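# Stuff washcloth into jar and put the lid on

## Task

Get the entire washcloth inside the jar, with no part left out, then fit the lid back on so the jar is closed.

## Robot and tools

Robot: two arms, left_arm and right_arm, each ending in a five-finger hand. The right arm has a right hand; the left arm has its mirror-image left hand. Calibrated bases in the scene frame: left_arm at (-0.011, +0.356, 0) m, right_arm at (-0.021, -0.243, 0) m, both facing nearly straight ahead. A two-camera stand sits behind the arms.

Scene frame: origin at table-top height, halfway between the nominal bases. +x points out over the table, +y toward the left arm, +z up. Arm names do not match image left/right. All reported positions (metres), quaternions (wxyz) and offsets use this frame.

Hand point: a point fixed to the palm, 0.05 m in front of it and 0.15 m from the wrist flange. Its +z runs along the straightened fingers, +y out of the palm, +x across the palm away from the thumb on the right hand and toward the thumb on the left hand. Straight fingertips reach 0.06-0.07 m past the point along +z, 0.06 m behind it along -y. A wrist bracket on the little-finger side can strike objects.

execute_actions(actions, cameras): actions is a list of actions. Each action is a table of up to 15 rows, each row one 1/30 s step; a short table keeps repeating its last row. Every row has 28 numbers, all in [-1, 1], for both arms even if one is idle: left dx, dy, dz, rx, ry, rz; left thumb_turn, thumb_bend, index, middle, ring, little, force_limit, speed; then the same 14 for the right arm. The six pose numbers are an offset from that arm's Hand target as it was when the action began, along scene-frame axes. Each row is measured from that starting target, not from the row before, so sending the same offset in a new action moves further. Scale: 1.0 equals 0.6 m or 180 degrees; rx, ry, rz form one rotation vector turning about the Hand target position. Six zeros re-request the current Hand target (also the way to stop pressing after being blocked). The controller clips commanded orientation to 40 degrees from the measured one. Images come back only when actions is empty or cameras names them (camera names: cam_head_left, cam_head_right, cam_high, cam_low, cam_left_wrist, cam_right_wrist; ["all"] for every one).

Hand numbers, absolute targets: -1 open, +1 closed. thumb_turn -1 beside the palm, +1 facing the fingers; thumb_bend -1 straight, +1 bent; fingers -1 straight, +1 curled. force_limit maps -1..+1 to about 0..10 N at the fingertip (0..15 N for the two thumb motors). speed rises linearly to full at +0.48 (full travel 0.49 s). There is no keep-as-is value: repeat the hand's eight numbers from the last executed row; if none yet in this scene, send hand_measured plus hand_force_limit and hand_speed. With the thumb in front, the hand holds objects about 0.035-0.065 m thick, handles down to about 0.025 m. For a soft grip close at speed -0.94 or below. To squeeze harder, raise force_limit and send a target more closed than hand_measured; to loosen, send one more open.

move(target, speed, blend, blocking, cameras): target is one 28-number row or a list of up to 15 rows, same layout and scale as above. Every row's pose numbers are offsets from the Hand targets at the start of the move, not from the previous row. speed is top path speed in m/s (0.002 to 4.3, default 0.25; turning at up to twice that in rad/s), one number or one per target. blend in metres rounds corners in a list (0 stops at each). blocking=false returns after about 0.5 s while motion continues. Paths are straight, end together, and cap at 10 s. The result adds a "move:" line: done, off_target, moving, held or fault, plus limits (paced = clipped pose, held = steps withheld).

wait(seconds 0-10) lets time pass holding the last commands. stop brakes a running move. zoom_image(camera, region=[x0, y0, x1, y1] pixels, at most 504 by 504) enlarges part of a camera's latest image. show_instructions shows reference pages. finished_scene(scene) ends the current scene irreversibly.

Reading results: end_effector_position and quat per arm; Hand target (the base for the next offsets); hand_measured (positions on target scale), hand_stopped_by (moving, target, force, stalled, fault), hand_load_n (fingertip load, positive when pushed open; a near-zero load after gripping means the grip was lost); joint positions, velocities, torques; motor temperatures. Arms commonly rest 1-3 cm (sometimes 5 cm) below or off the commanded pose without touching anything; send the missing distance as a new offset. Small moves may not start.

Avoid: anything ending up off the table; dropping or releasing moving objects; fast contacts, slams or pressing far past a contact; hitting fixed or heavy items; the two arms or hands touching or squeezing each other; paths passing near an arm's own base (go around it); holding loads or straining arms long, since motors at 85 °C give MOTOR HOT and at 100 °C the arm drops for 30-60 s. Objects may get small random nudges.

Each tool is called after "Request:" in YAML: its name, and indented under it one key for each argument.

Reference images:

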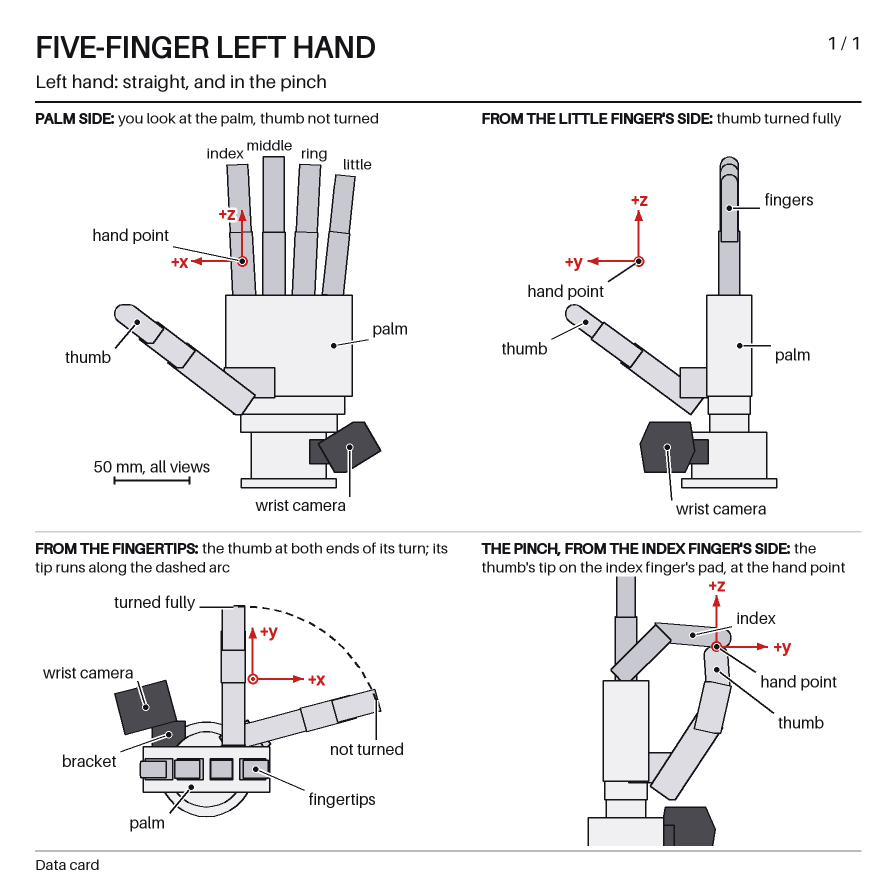

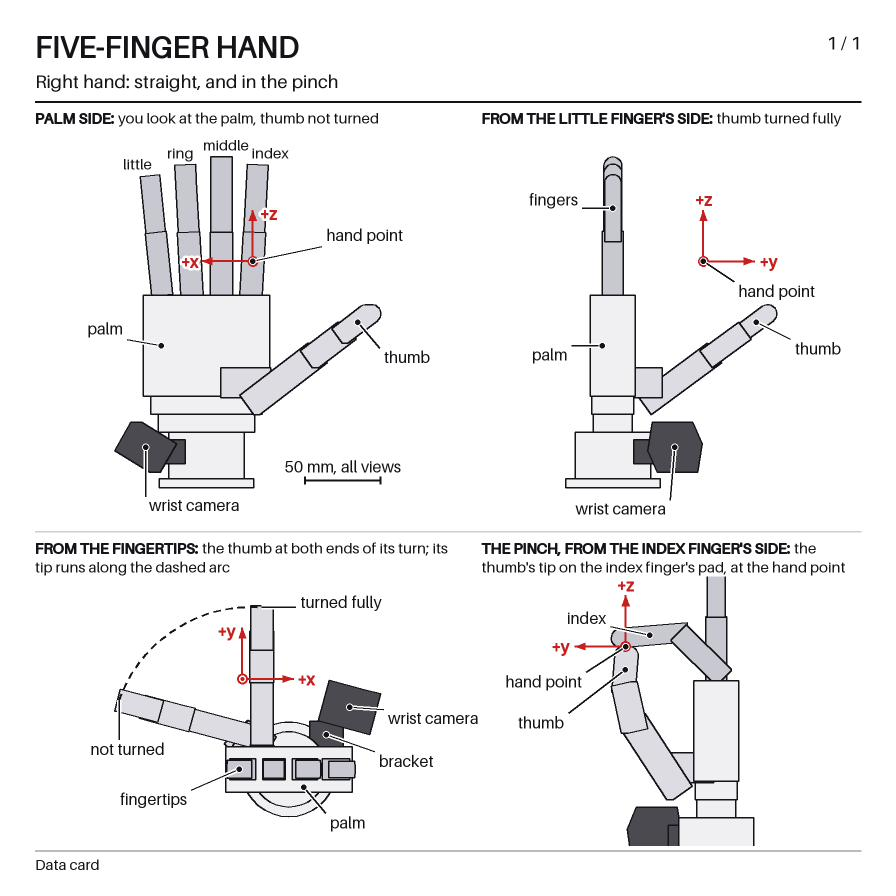

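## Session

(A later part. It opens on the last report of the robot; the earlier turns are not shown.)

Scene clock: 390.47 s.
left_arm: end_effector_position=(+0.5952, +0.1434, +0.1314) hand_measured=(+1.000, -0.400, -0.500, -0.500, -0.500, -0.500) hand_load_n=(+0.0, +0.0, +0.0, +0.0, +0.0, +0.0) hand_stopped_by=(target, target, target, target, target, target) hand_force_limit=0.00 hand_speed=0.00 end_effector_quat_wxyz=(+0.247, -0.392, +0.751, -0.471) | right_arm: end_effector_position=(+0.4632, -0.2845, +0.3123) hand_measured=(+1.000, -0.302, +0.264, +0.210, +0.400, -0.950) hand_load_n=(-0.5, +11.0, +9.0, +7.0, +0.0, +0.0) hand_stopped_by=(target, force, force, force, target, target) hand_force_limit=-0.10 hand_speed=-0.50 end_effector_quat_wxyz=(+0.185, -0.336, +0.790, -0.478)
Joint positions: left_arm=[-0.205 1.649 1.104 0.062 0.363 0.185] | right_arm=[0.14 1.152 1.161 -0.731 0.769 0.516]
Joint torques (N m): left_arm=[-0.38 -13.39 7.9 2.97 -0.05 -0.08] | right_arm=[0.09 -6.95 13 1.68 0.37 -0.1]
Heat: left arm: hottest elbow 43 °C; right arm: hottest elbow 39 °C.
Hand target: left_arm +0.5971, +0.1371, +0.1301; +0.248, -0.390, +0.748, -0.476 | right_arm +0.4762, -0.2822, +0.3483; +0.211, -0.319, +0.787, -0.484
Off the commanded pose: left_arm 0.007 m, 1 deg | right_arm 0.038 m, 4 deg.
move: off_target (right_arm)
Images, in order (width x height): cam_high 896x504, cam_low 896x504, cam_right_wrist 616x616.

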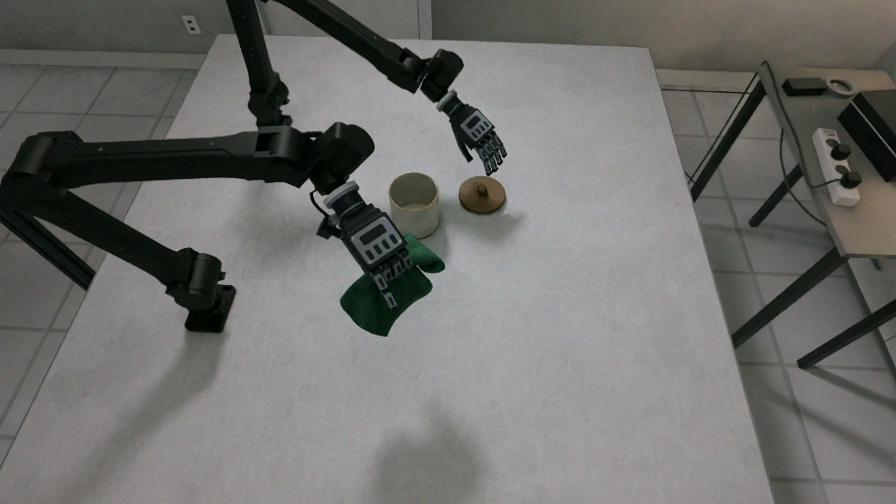

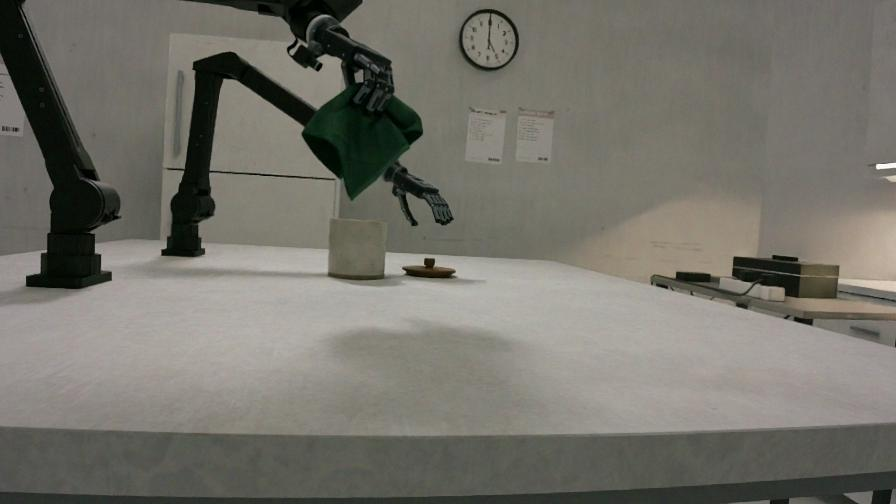

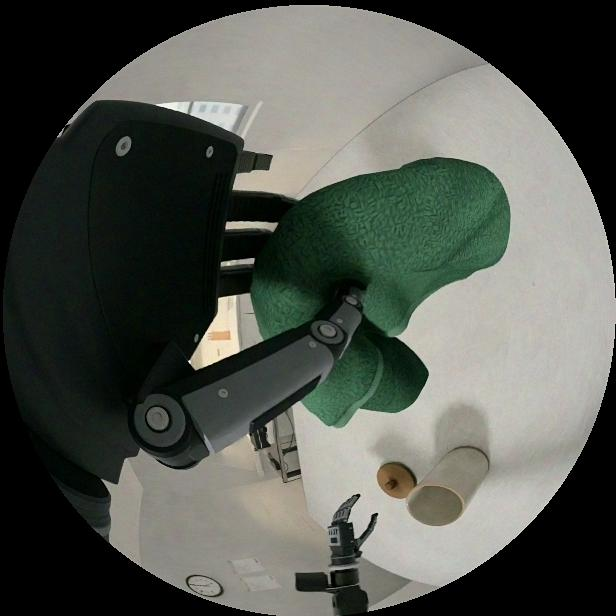

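Request:
move:
  target: [0.05, 0.17, 0.08, 0, 0, 0, 1, -0.4, -0.5, -0.5, -0.5, -0.5, 0, 0, -0.054, 0.567, 0.05, 0, 0, 0.167, 1, 0.4, 0.4, 0.4, 0.4, -0.95, -0.1, -0.5]
  cameras: ["cam_high", "cam_low", "cam_head_left", "cam_right_wrist"]
  speed: 0.2

Scene clock: 437.57 s.
left_arm: end_effector_position=(+0.6079, +0.2349, +0.1453) hand_measured=(+1.000, -0.400, -0.500, -0.500, -0.500, -0.500) hand_load_n=(+0.0, +0.0, +0.0, +0.0, +0.0, +0.0) hand_stopped_by=(target, target, target, target, target, target) hand_force_limit=0.00 hand_speed=0.00 end_effector_quat_wxyz=(+0.225, -0.404, +0.754, -0.466) | right_arm: end_effector_position=(+0.4341, +0.0473, +0.3496) hand_measured=(+1.000, -0.302, +0.264, +0.210, +0.400, -0.950) hand_load_n=(-1.0, +11.0, +9.0, +7.0, +0.0, +0.0) hand_stopped_by=(target, force, force, force, target, target) hand_force_limit=-0.10 hand_speed=-0.50 end_effector_quat_wxyz=(+0.307, -0.529, +0.673, -0.416)
Joint positions: left_arm=[-0.02 1.649 1.173 -0.093 0.534 0.272] | right_arm=[0.801 1.336 1.422 -0.891 0.87 0.641]
Joint torques (N m): left_arm=[1.08 -14.51 12.37 1.54 0.31 0.1] | right_arm=[0.15 -8.59 12.77 1.42 0.55 -0.05]
Motor temperatures (°C): left_arm=[30 35 43 30 29 25] | right_arm=[28 32 52 28 27 25]
Heat: left arm: hottest elbow 43 °C; right arm: hottest elbow 52 °C.
Hand target: left_arm +0.6270, +0.2391, +0.1780; +0.248, -0.390, +0.748, -0.476 | right_arm +0.4437, +0.0580, +0.3781; +0.329, -0.512, +0.678, -0.413
Off the commanded pose: left_arm 0.038 m, 3 deg | right_arm 0.032 m, 3 deg.
move: off_target (left_arm, right_arm)
Images, in order (width x height): cam_head_left 896x504, cam_high 896x504, cam_low 896x504, cam_right_wrist 616x616.

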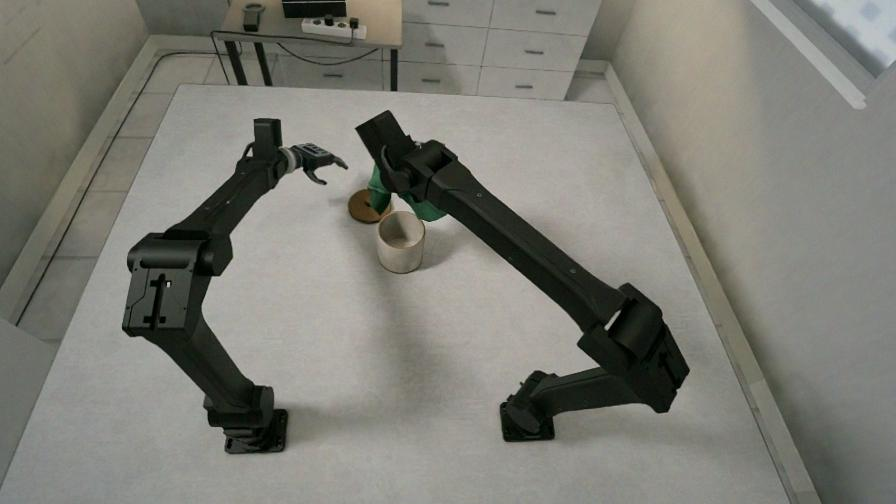

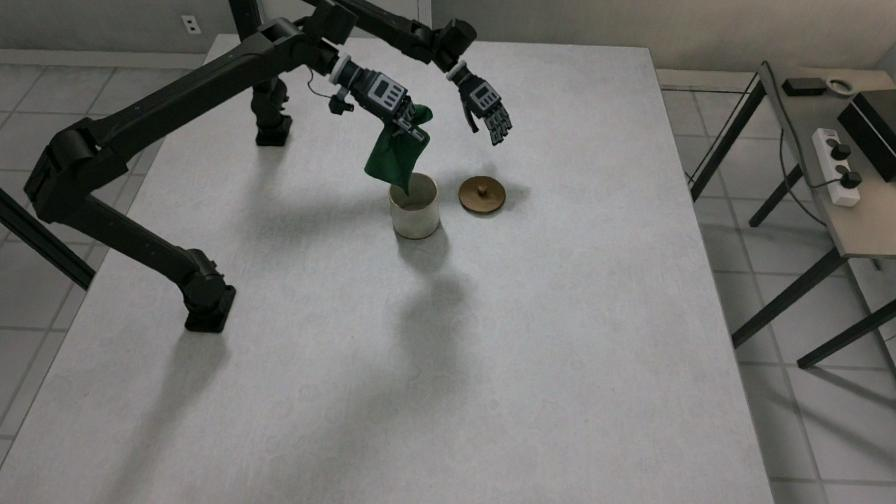

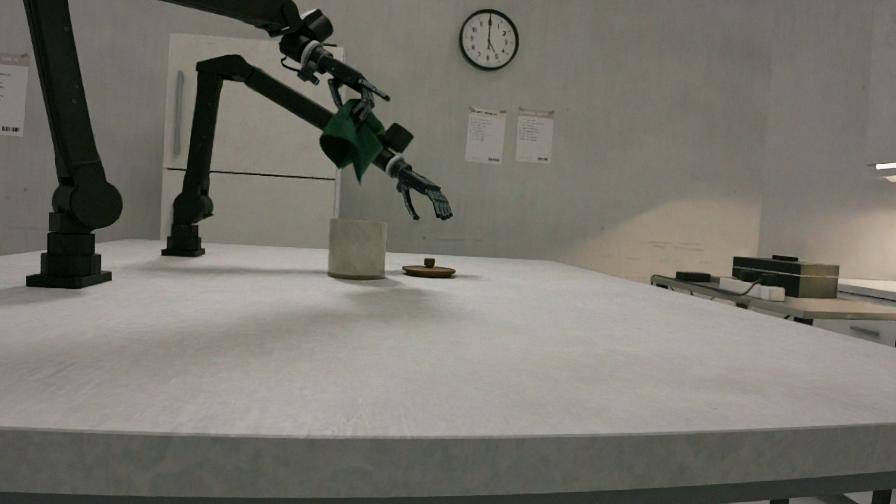

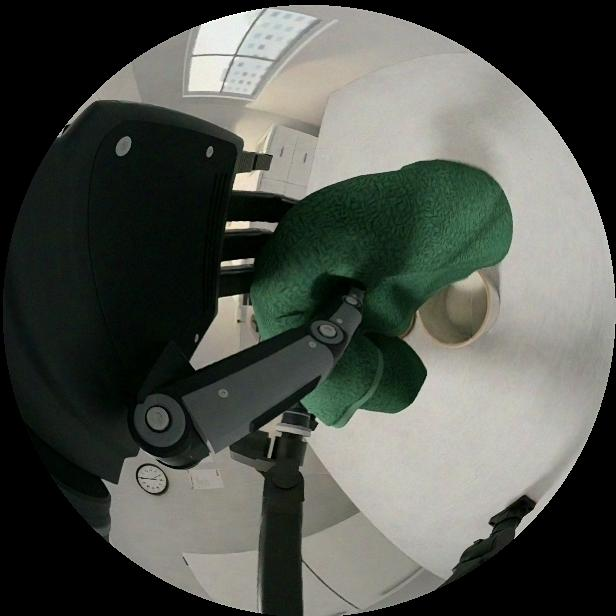

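Request:
zoom_image:
  camera: "cam_high"
  region: [330, 60, 490, 250]

Request:
zoom_image:
  camera: "cam_low"
  region: [270, 50, 450, 290]

Request:
zoom_image:
  camera: "cam_head_left"
  region: [320, 100, 500, 290]

Scaled by 2.653 from the camera's 896x504 image, which has a finer 1280x720 frame.

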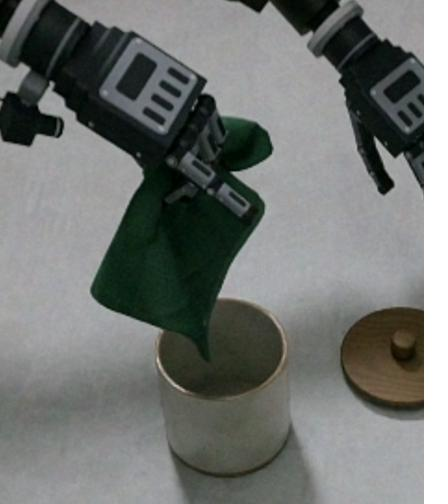

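Scaled by 2.100 from the camera's 896x504 image, which has a finer 1280x720 frame.

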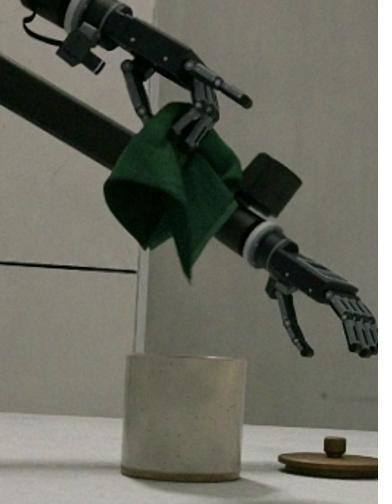

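Scaled by 2.653 from the camera's 896x504 image, which has a finer 1280x720 frame.

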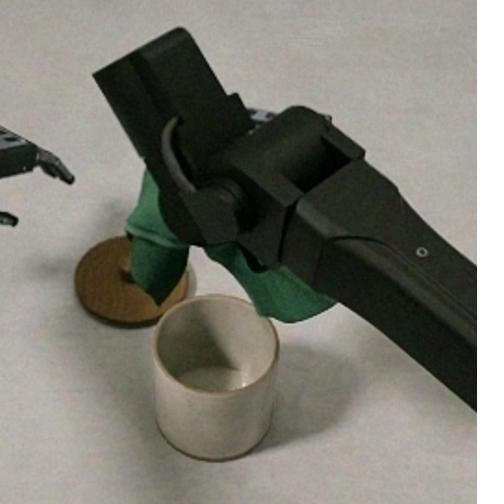

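Request:
move:
  target:
    - [0, 0, 0, 0, 0, 0, 1, -0.4, -0.5, -0.5, -0.5, -0.5, 0, 0, 0.045, 0.03, 0, 0, 0, 0, 1, 0.4, 0.4, 0.4, 0.4, -0.95, -0.1, -0.5]
    - [0, 0, 0, 0, 0, 0, 1, -0.4, -0.5, -0.5, -0.5, -0.5, 0, 0, 0.045, 0.03, -0.22, 0, 0, 0, 1, 0.4, 0.4, 0.4, 0.4, -0.95, -0.1, -0.5]
  cameras: ["cam_high", "cam_low", "cam_head_left", "cam_right_wrist"]
  speed: 0.12
  blend: 0.02

Scene clock: 519.70 s.
left_arm: end_effector_position=(+0.6079, +0.2349, +0.1453) hand_measured=(+1.000, -0.400, -0.500, -0.500, -0.500, -0.500) hand_load_n=(+0.0, +0.0, +0.0, +0.0, +0.0, +0.0) hand_stopped_by=(target, target, target, target, target, target) hand_force_limit=0.00 hand_speed=0.00 end_effector_quat_wxyz=(+0.225, -0.404, +0.754, -0.466) | right_arm: end_effector_position=(+0.4652, +0.0779, +0.2511) hand_measured=(+1.000, -0.302, +0.264, +0.210, +0.400, -0.950) hand_load_n=(-0.5, +11.0, +9.0, +7.0, +0.5, +0.0) hand_stopped_by=(target, force, force, force, target, target) hand_force_limit=-0.10 hand_speed=-0.50 end_effector_quat_wxyz=(+0.329, -0.517, +0.675, -0.412)
Joint positions: left_arm=[-0.02 1.649 1.173 -0.093 0.534 0.273] | right_arm=[0.8 1.438 1.245 -0.562 0.865 0.641]
Joint torques (N m): left_arm=[0.21 -14.56 12.41 1.62 0.39 0.06] | right_arm=[-0.91 -10.11 7.5 2.63 0.39 -0.15]
Motor temperatures (°C): left_arm=[30 36 51 30 29 25] | right_arm=[28 33 51 28 28 24]
Heat: left arm: hottest elbow 51 °C; right arm: hottest elbow 51 °C.
Hand target: left_arm +0.6270, +0.2391, +0.1780; +0.248, -0.390, +0.748, -0.476 | right_arm +0.4707, +0.0761, +0.2463; +0.329, -0.512, +0.678, -0.413
Off the commanded pose: left_arm 0.038 m, 3 deg | right_arm 0.008 m, 1 deg.
move: off_target (left_arm); blend cut to 0.0172 m at target 1
Images, in order (width x height): cam_head_left 896x504, cam_high 896x504, cam_low 896x504, cam_right_wrist 616x616.

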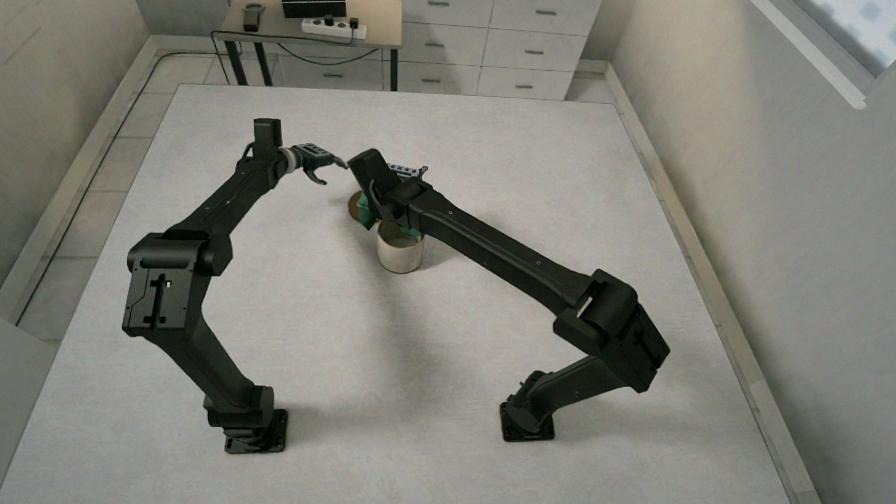

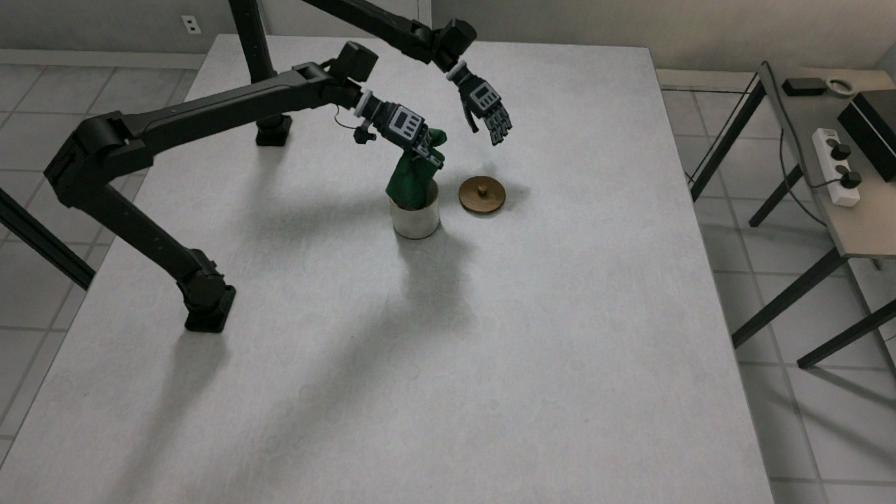

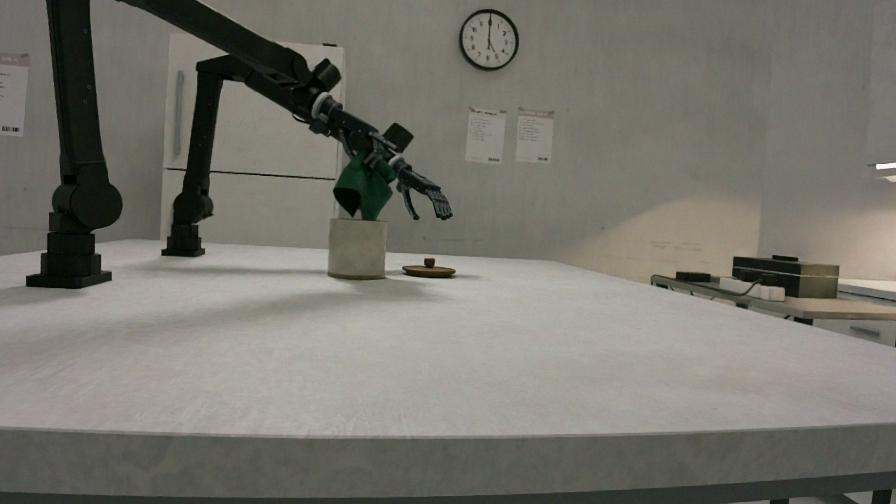

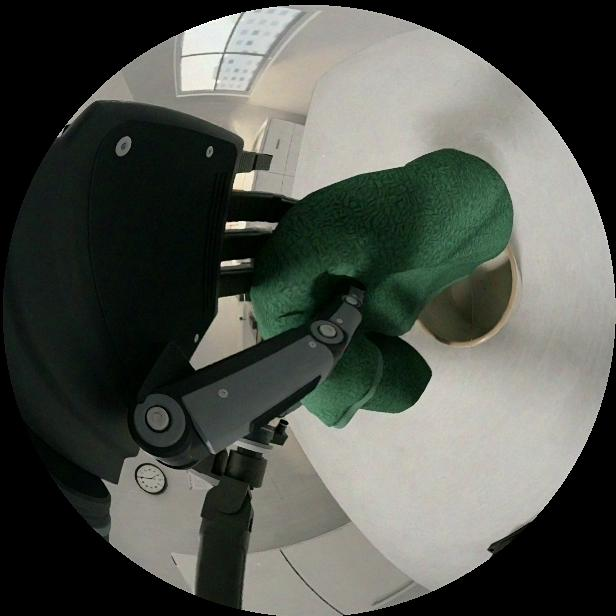

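Request:
zoom_image:
  camera: "cam_high"
  region: [350, 90, 490, 250]

Request:
zoom_image:
  camera: "cam_low"
  region: [290, 100, 440, 290]

Request:
zoom_image:
  camera: "cam_head_left"
  region: [330, 150, 470, 290]

Scaled by 3.150 from the camera's 896x504 image, which has a finer 1280x720 frame.

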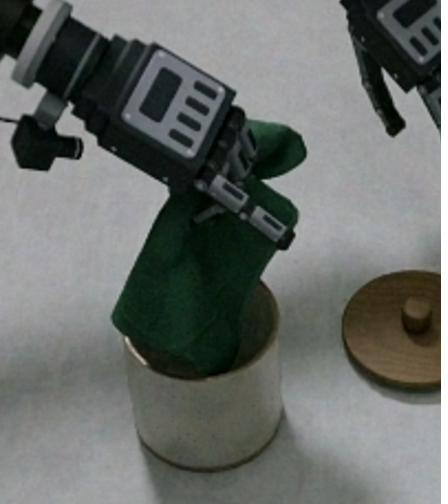

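Scaled by 2.653 from the camera's 896x504 image, which has a finer 1280x720 frame.

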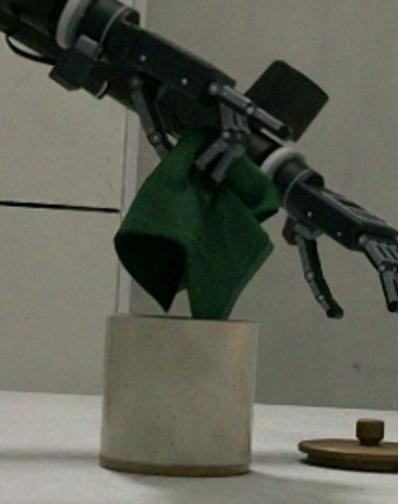

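Scaled by 3.600 from the camera's 896x504 image, which has a finer 1280x720 frame.

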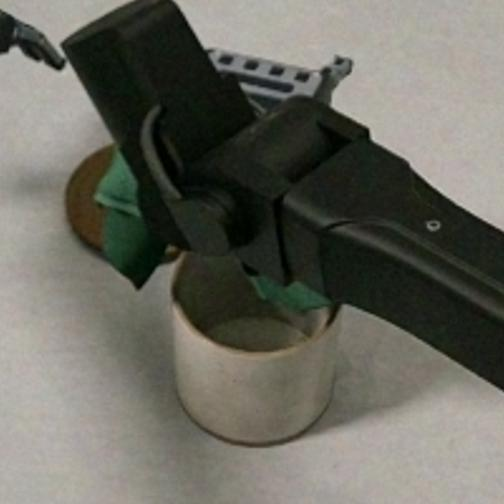

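Request:
move:
  target:
    - [0, 0, 0, 0, 0, 0, 1, -0.4, -0.5, -0.5, -0.5, -0.5, 0, 0, -0.02, 0.033, 0, 0, 0, 0, 1, 0.4, 0.4, 0.4, 0.4, -0.95, -0.1, -0.5]
    - [0, 0, 0, 0, 0, 0, 1, -0.4, -0.5, -0.5, -0.5, -0.5, 0, 0, -0.02, 0.033, -0.025, 0, 0, 0, 1, 0.4, 0.4, 0.4, 0.4, -0.95, -0.1, -0.5]
    - [0, 0, 0, 0, 0, 0, 1, -0.4, -0.5, -0.5, -0.5, -0.5, 0, 0, -0.02, -0.042, -0.025, 0, 0, 0, 1, 0.4, 0.4, 0.4, 0.4, -0.95, -0.1, -0.5]
  cameras: ["cam_high", "cam_low", "cam_head_left", "cam_right_wrist"]
  speed: 0.08

Scene clock: 581.03 s.
left_arm: end_effector_position=(+0.6079, +0.2349, +0.1453) hand_measured=(+1.000, -0.400, -0.500, -0.500, -0.500, -0.500) hand_load_n=(+0.0, +0.0, +0.0, +0.0, +0.0, +0.0) hand_stopped_by=(target, target, target, target, target, target) hand_force_limit=0.00 hand_speed=0.00 end_effector_quat_wxyz=(+0.225, -0.404, +0.754, -0.466) | right_arm: end_effector_position=(+0.4575, +0.0547, +0.2219) hand_measured=(+1.000, -0.302, +0.264, +0.210, +0.400, -0.950) hand_load_n=(-0.5, +10.5, +9.5, +7.0, +0.0, +0.0) hand_stopped_by=(target, force, force, force, target, target) hand_force_limit=-0.10 hand_speed=-0.50 end_effector_quat_wxyz=(+0.320, -0.517, +0.679, -0.411)
Joint positions: left_arm=[-0.02 1.649 1.173 -0.093 0.534 0.273] | right_arm=[0.775 1.408 1.143 -0.5 0.849 0.635]
Joint torques (N m): left_arm=[0.97 -14.68 12.44 1.57 0.3 0.11] | right_arm=[-0.56 -12.16 7.24 2.62 0.37 -0.32]
Motor temperatures (°C): left_arm=[30 36 54 29 29 25] | right_arm=[28 33 44 28 28 24]
Heat: left arm: hottest elbow 54 °C; right arm: hottest elbow 44 °C.
Hand target: left_arm +0.6270, +0.2391, +0.1780; +0.248, -0.390, +0.748, -0.476 | right_arm +0.4588, +0.0509, +0.2313; +0.329, -0.512, +0.678, -0.413
Off the commanded pose: left_arm 0.038 m, 3 deg | right_arm 0.010 m, 1 deg.
move: off_target (left_arm)
Images, in order (width x height): cam_head_left 896x504, cam_high 896x504, cam_low 896x504, cam_right_wrist 616x616.

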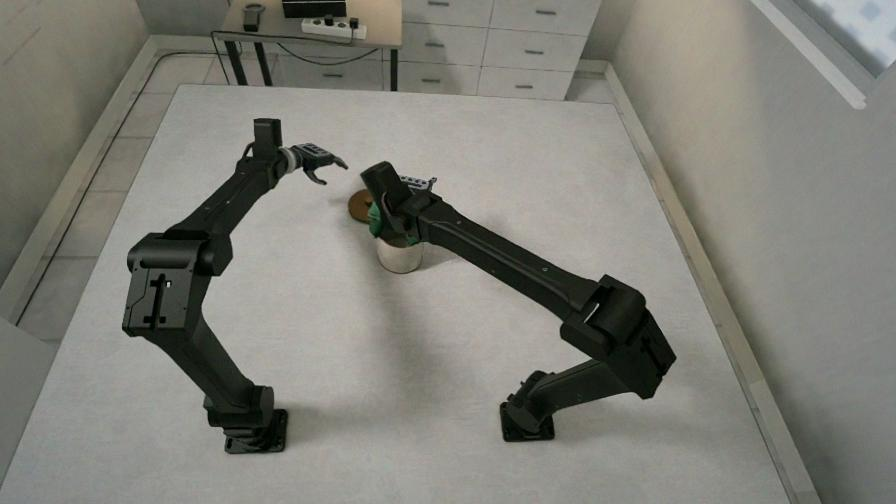

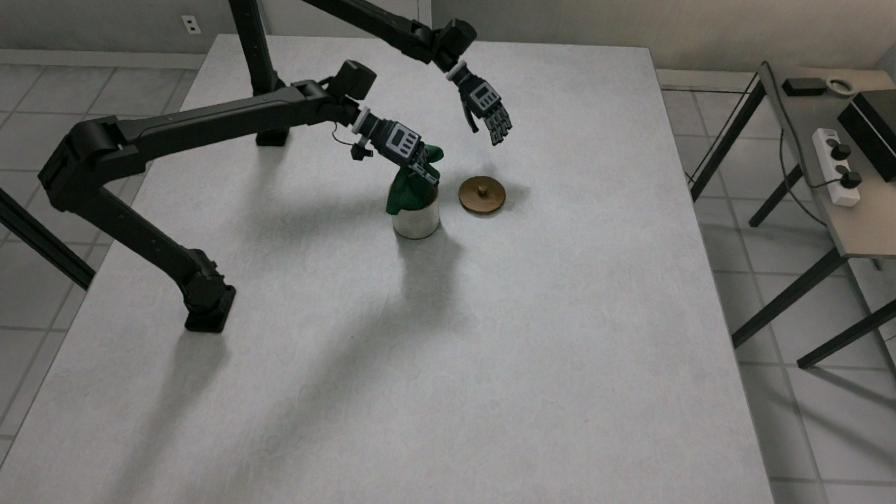

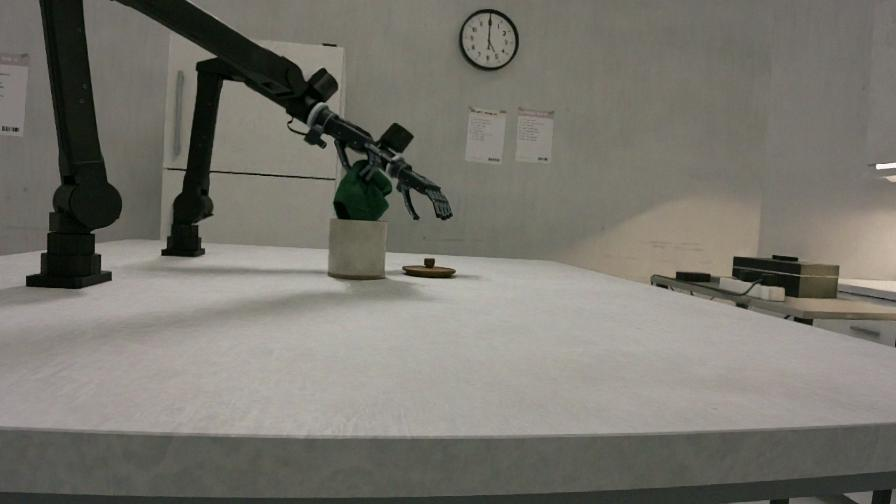

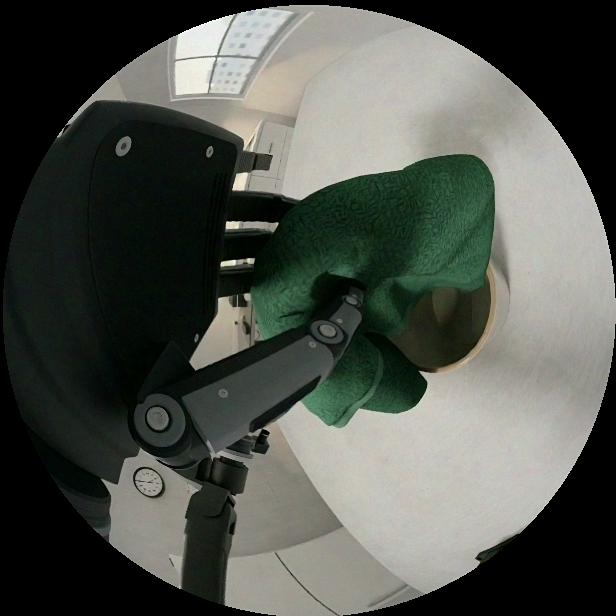

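Request:
zoom_image:
  camera: "cam_high"
  region: [350, 110, 470, 250]

Request:
zoom_image:
  camera: "cam_low"
  region: [300, 140, 420, 290]

Request:
zoom_image:
  camera: "cam_head_left"
  region: [340, 170, 460, 290]

Scaled by 3.600 from the camera's 896x504 image, which has a finer 1280x720 frame.

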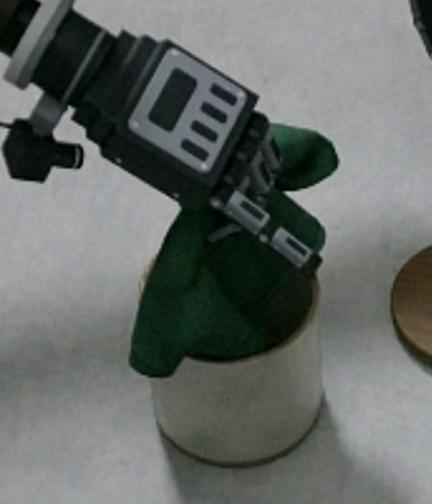

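Scaled by 3.360 from the camera's 896x504 image, which has a finer 1280x720 frame.

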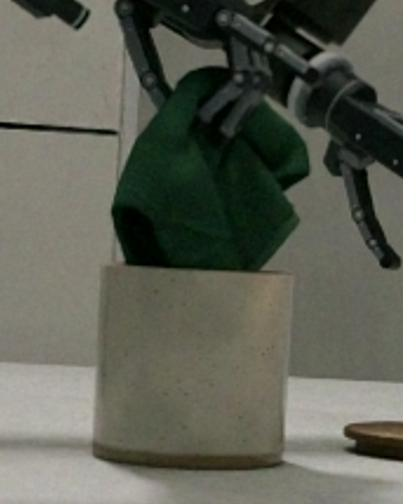

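Scaled by 4.200 from the camera's 896x504 image, which has a finer 1280x720 frame.

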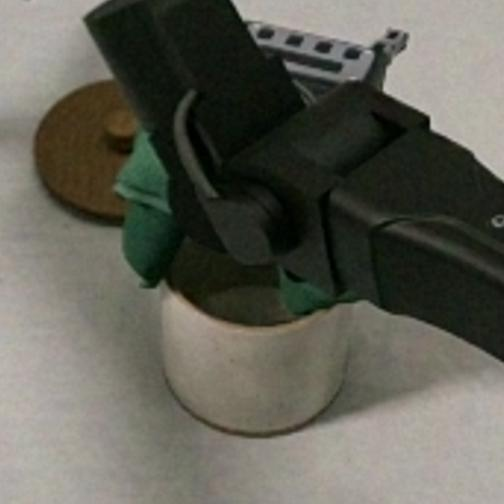

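Request:
move:
  target: [0, 0, 0, 0, 0, 0, 1, -0.4, -0.5, -0.5, -0.5, -0.5, 0, 0, -0.01, 0.0, -0.13, 0, 0, 0, 1, 0.4, 0.4, 0.4, 0.4, -0.95, -0.1, -0.5]
  cameras: ["cam_high", "cam_low", "cam_head_left", "cam_right_wrist"]
  speed: 0.1

Scene clock: 601.40 s.
left_arm: end_effector_position=(+0.6079, +0.2349, +0.1453) hand_measured=(+1.000, -0.400, -0.500, -0.500, -0.500, -0.500) hand_load_n=(+0.0, +0.5, +0.0, +0.0, +0.0, +0.0) hand_stopped_by=(target, target, target, target, target, target) hand_force_limit=0.00 hand_speed=0.00 end_effector_quat_wxyz=(+0.225, -0.404, +0.754, -0.466) | right_arm: end_effector_position=(+0.4527, +0.0494, +0.1616) hand_measured=(+1.000, -0.302, +0.264, +0.210, +0.400, -0.950) hand_load_n=(+0.0, +10.5, +9.0, +6.5, +0.0, +0.0) hand_stopped_by=(target, force, force, force, target, target) hand_force_limit=-0.10 hand_speed=-0.50 end_effector_quat_wxyz=(+0.331, -0.509, +0.680, -0.411)
Joint positions: left_arm=[-0.02 1.649 1.173 -0.093 0.534 0.273] | right_arm=[0.775 1.439 0.993 -0.29 0.852 0.634]
Joint torques (N m): left_arm=[0.5 -14.8 12.57 1.63 0.39 0.15] | right_arm=[0.21 -9.17 6.74 2.56 0.48 -0.22]
Heat: left arm: hottest elbow 54 °C; right arm: hottest elbow 43 °C.
Hand target: left_arm +0.6270, +0.2391, +0.1780; +0.248, -0.390, +0.748, -0.476 | right_arm +0.4527, +0.0509, +0.1532; +0.329, -0.512, +0.678, -0.413
Off the commanded pose: left_arm 0.038 m, 3 deg | right_arm 0.008 m, 1 deg.
move: off_target (left_arm)
Images, in order (width x height): cam_head_left 896x504, cam_high 896x504, cam_low 896x504, cam_right_wrist 616x616.

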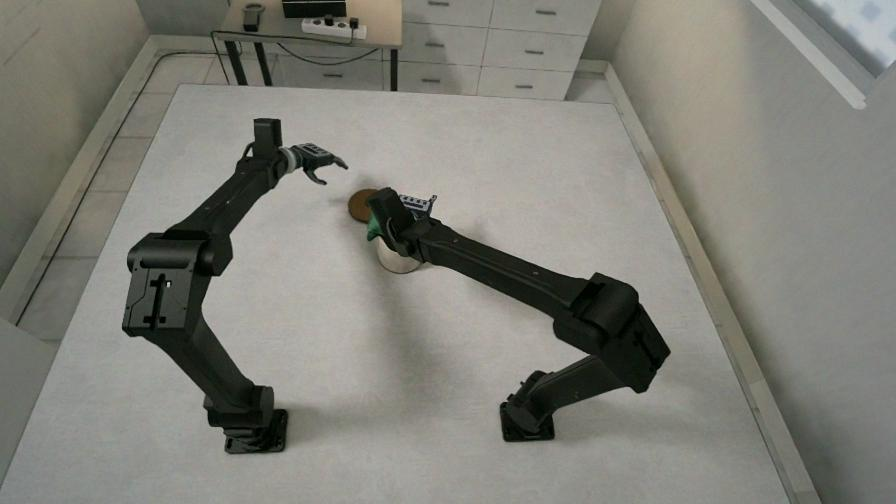

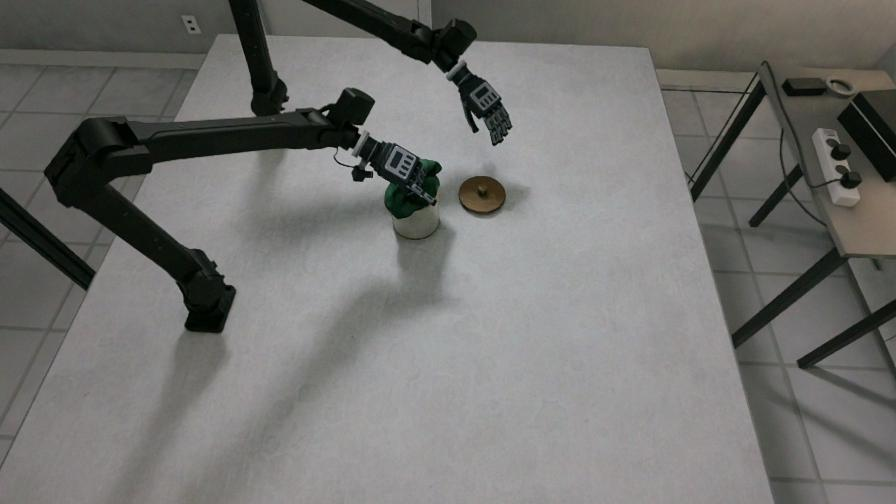

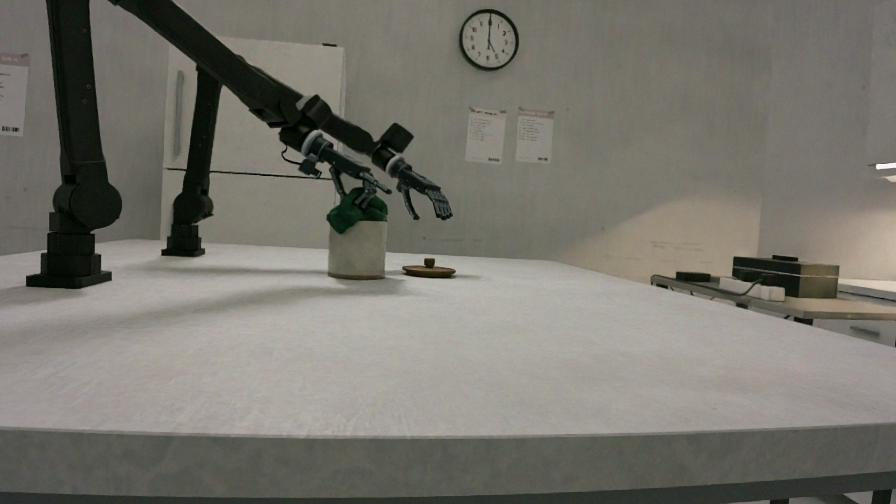

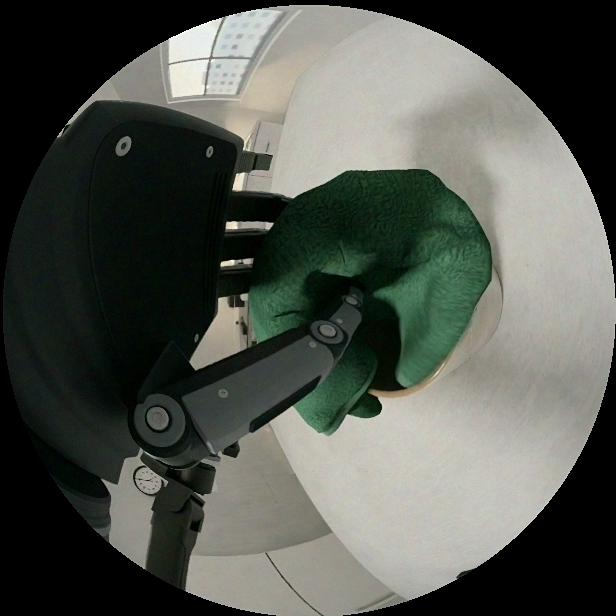

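Request:
move:
  target:
    - [0, 0, 0, 0, 0, 0, 1, -0.4, -0.5, -0.5, -0.5, -0.5, 0, 0, -0.006, 0.033, -0.01, 0, 0, 0, 1, 0.4, 0.4, 0.4, 0.4, -0.95, -0.1, -0.5]
    - [0, 0, 0, 0, 0, 0, 1, -0.4, -0.5, -0.5, -0.5, -0.5, 0, 0, -0.006, 0.033, -0.065, 0, 0, 0, 1, 0.4, 0.4, 0.4, 0.4, -0.95, -0.1, -0.5]
  cameras: ["cam_high", "cam_low", "cam_head_left", "cam_right_wrist"]
  speed: 0.08
  blend: 0.01

Scene clock: 614.77 s.
left_arm: end_effector_position=(+0.6079, +0.2349, +0.1453) hand_measured=(+1.000, -0.400, -0.500, -0.500, -0.500, -0.500) hand_load_n=(+0.0, +0.0, +0.0, +0.0, +0.0, +0.0) hand_stopped_by=(target, target, target, target, target, target) hand_force_limit=0.00 hand_speed=0.00 end_effector_quat_wxyz=(+0.225, -0.404, +0.754, -0.466) | right_arm: end_effector_position=(+0.4514, +0.0675, +0.1271) hand_measured=(+1.000, -0.302, +0.264, +0.210, +0.400, -0.950) hand_load_n=(-0.5, +10.5, +9.0, +6.5, +0.0, +0.0) hand_stopped_by=(target, force, force, force, target, target) hand_force_limit=-0.10 hand_speed=-0.50 end_effector_quat_wxyz=(+0.331, -0.511, +0.676, -0.416)
Joint positions: left_arm=[-0.02 1.649 1.173 -0.093 0.534 0.273] | right_arm=[0.809 1.516 0.977 -0.216 0.882 0.654]
Joint torques (N m): left_arm=[0.62 -15.62 12.3 1.44 0.33 0.08] | right_arm=[0.5 -9.29 6.17 2.43 0.4 -0.04]
Motor temperatures (°C): left_arm=[30 36 55 29 29 24] | right_arm=[27 33 42 28 28 24]
Heat: left arm: hottest elbow 55 °C; right arm: hottest elbow 42 °C.
Hand target: left_arm +0.6270, +0.2391, +0.1780; +0.248, -0.390, +0.748, -0.476 | right_arm +0.4491, +0.0708, +0.1142; +0.329, -0.512, +0.678, -0.413
Off the commanded pose: left_arm 0.038 m, 3 deg | right_arm 0.013 m, 0 deg.
move: off_target (left_arm, right_arm)
Images, in order (width x height): cam_head_left 896x504, cam_high 896x504, cam_low 896x504, cam_right_wrist 616x616.

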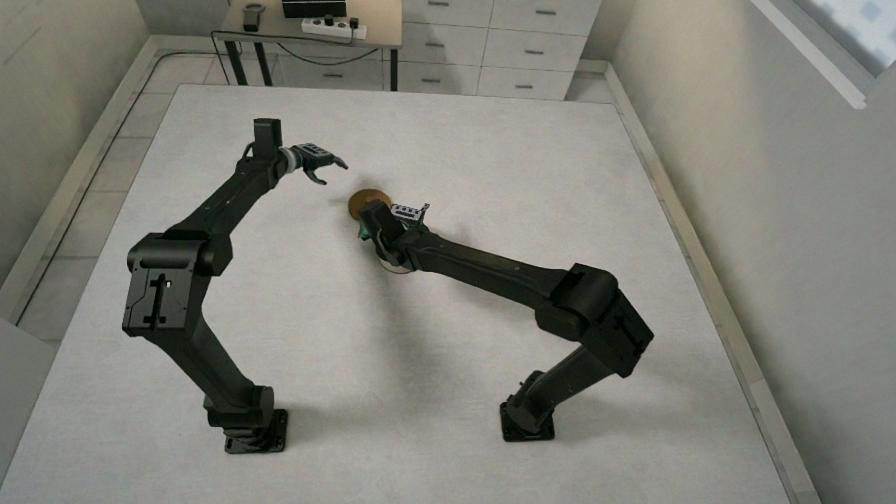

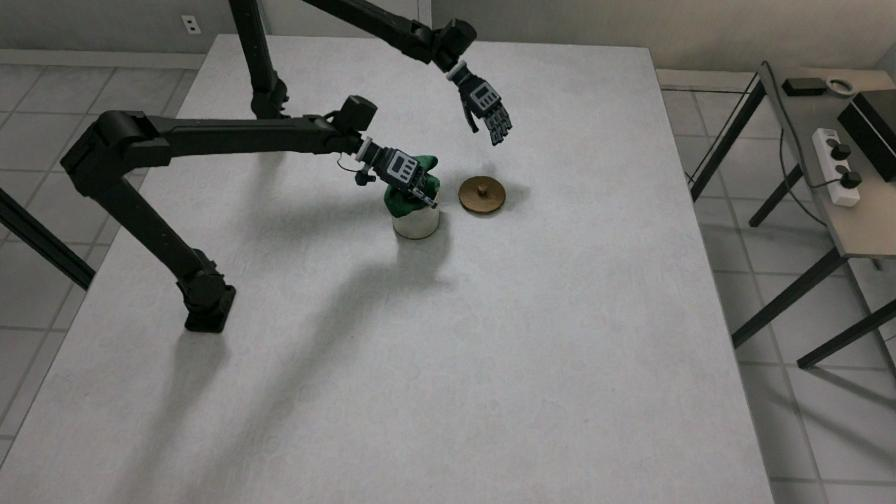

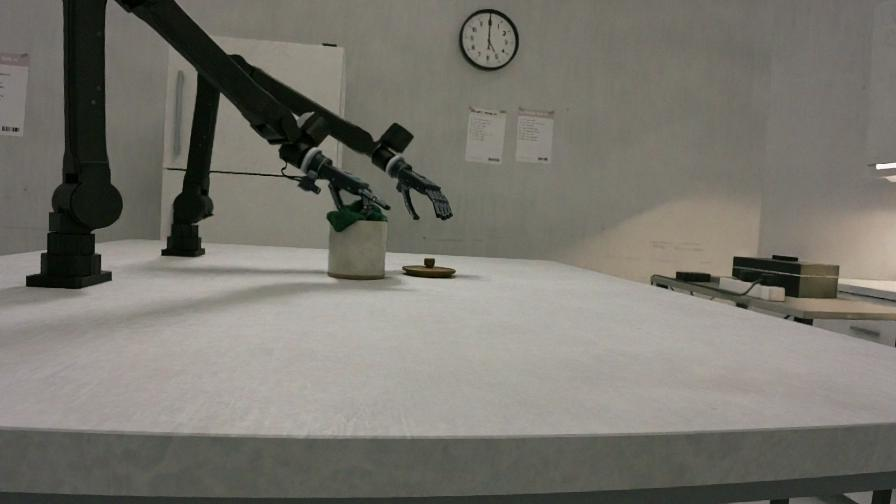

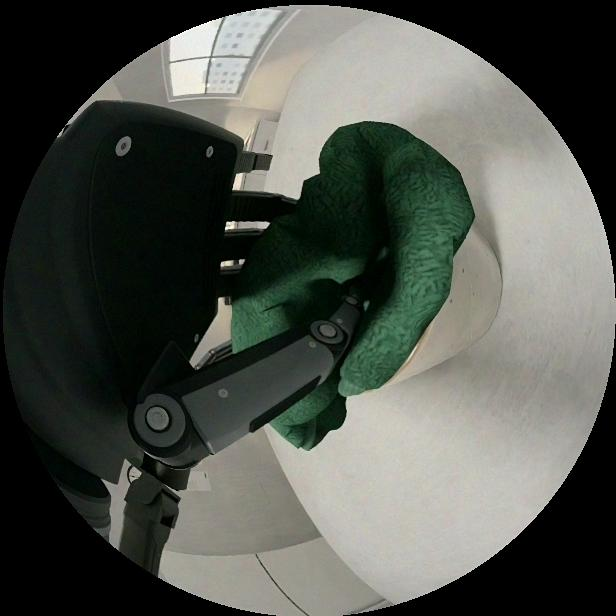

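Request:
execute_actions:
  actions:
    - [[0,0,0,0,0,0,1,-0.4,-0.5,-0.5,-0.5,-0.5,0,0,0,0,0,0,0,0,1,0.0,-0.4,-0.4,-0.4,-0.95,-0.1,-0.4]]
  cameras: ["cam_right_wrist"]

Scene clock: 632.80 s.
left_arm: end_effector_position=(+0.6079, +0.2349, +0.1453) hand_measured=(+1.000, -0.400, -0.500, -0.500, -0.500, -0.500) hand_load_n=(+0.0, +0.0, +0.0, +0.0, +0.0, -0.5) hand_stopped_by=(target, target, target, target, target, target) hand_force_limit=0.00 hand_speed=0.00 end_effector_quat_wxyz=(+0.225, -0.404, +0.754, -0.466) | right_arm: end_effector_position=(+0.4465, +0.0705, +0.1222) hand_measured=(+1.000, -0.300, -0.398, -0.400, -0.398, -0.950) hand_load_n=(-2.0, -5.0, -6.5, +0.5, -5.5, +0.0) hand_stopped_by=(target, force, target, target, target, target) hand_force_limit=-0.10 hand_speed=-0.40 end_effector_quat_wxyz=(+0.330, -0.516, +0.674, -0.413)
Joint positions: left_arm=[-0.02 1.649 1.173 -0.093 0.534 0.273] | right_arm=[0.818 1.519 0.969 -0.216 0.879 0.658]
Joint torques (N m): left_arm=[0.67 -14.86 12.49 1.57 0.33 0.11] | right_arm=[-0.26 -9.47 6.68 2.5 0.52 -0.06]
Motor temperatures (°C): left_arm=[30 36 55 29 29 24] | right_arm=[27 33 40 28 28 24]
Heat: left arm: hottest elbow 55 °C; right arm: hottest elbow 40 °C.
Hand target: left_arm +0.6270, +0.2391, +0.1780; +0.248, -0.390, +0.748, -0.476 | right_arm +0.4491, +0.0707, +0.1140; +0.329, -0.512, +0.678, -0.413
Off the commanded pose: left_arm 0.038 m, 3 deg | right_arm 0.008 m, 1 deg.
Images, in order (width x height): cam_right_wrist 616x616.

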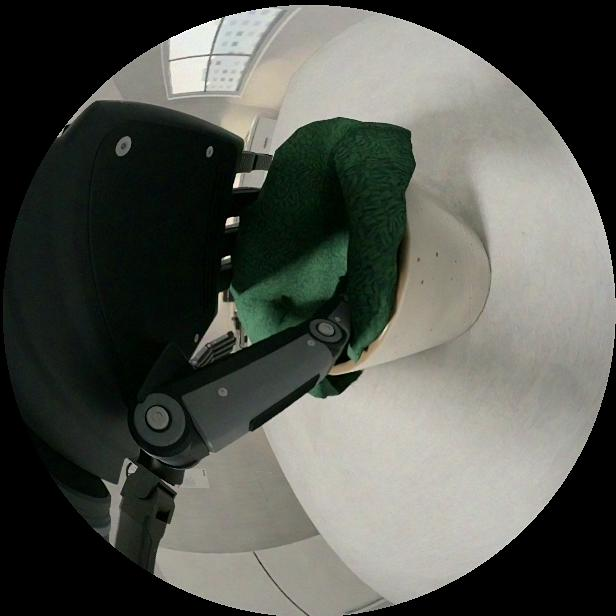

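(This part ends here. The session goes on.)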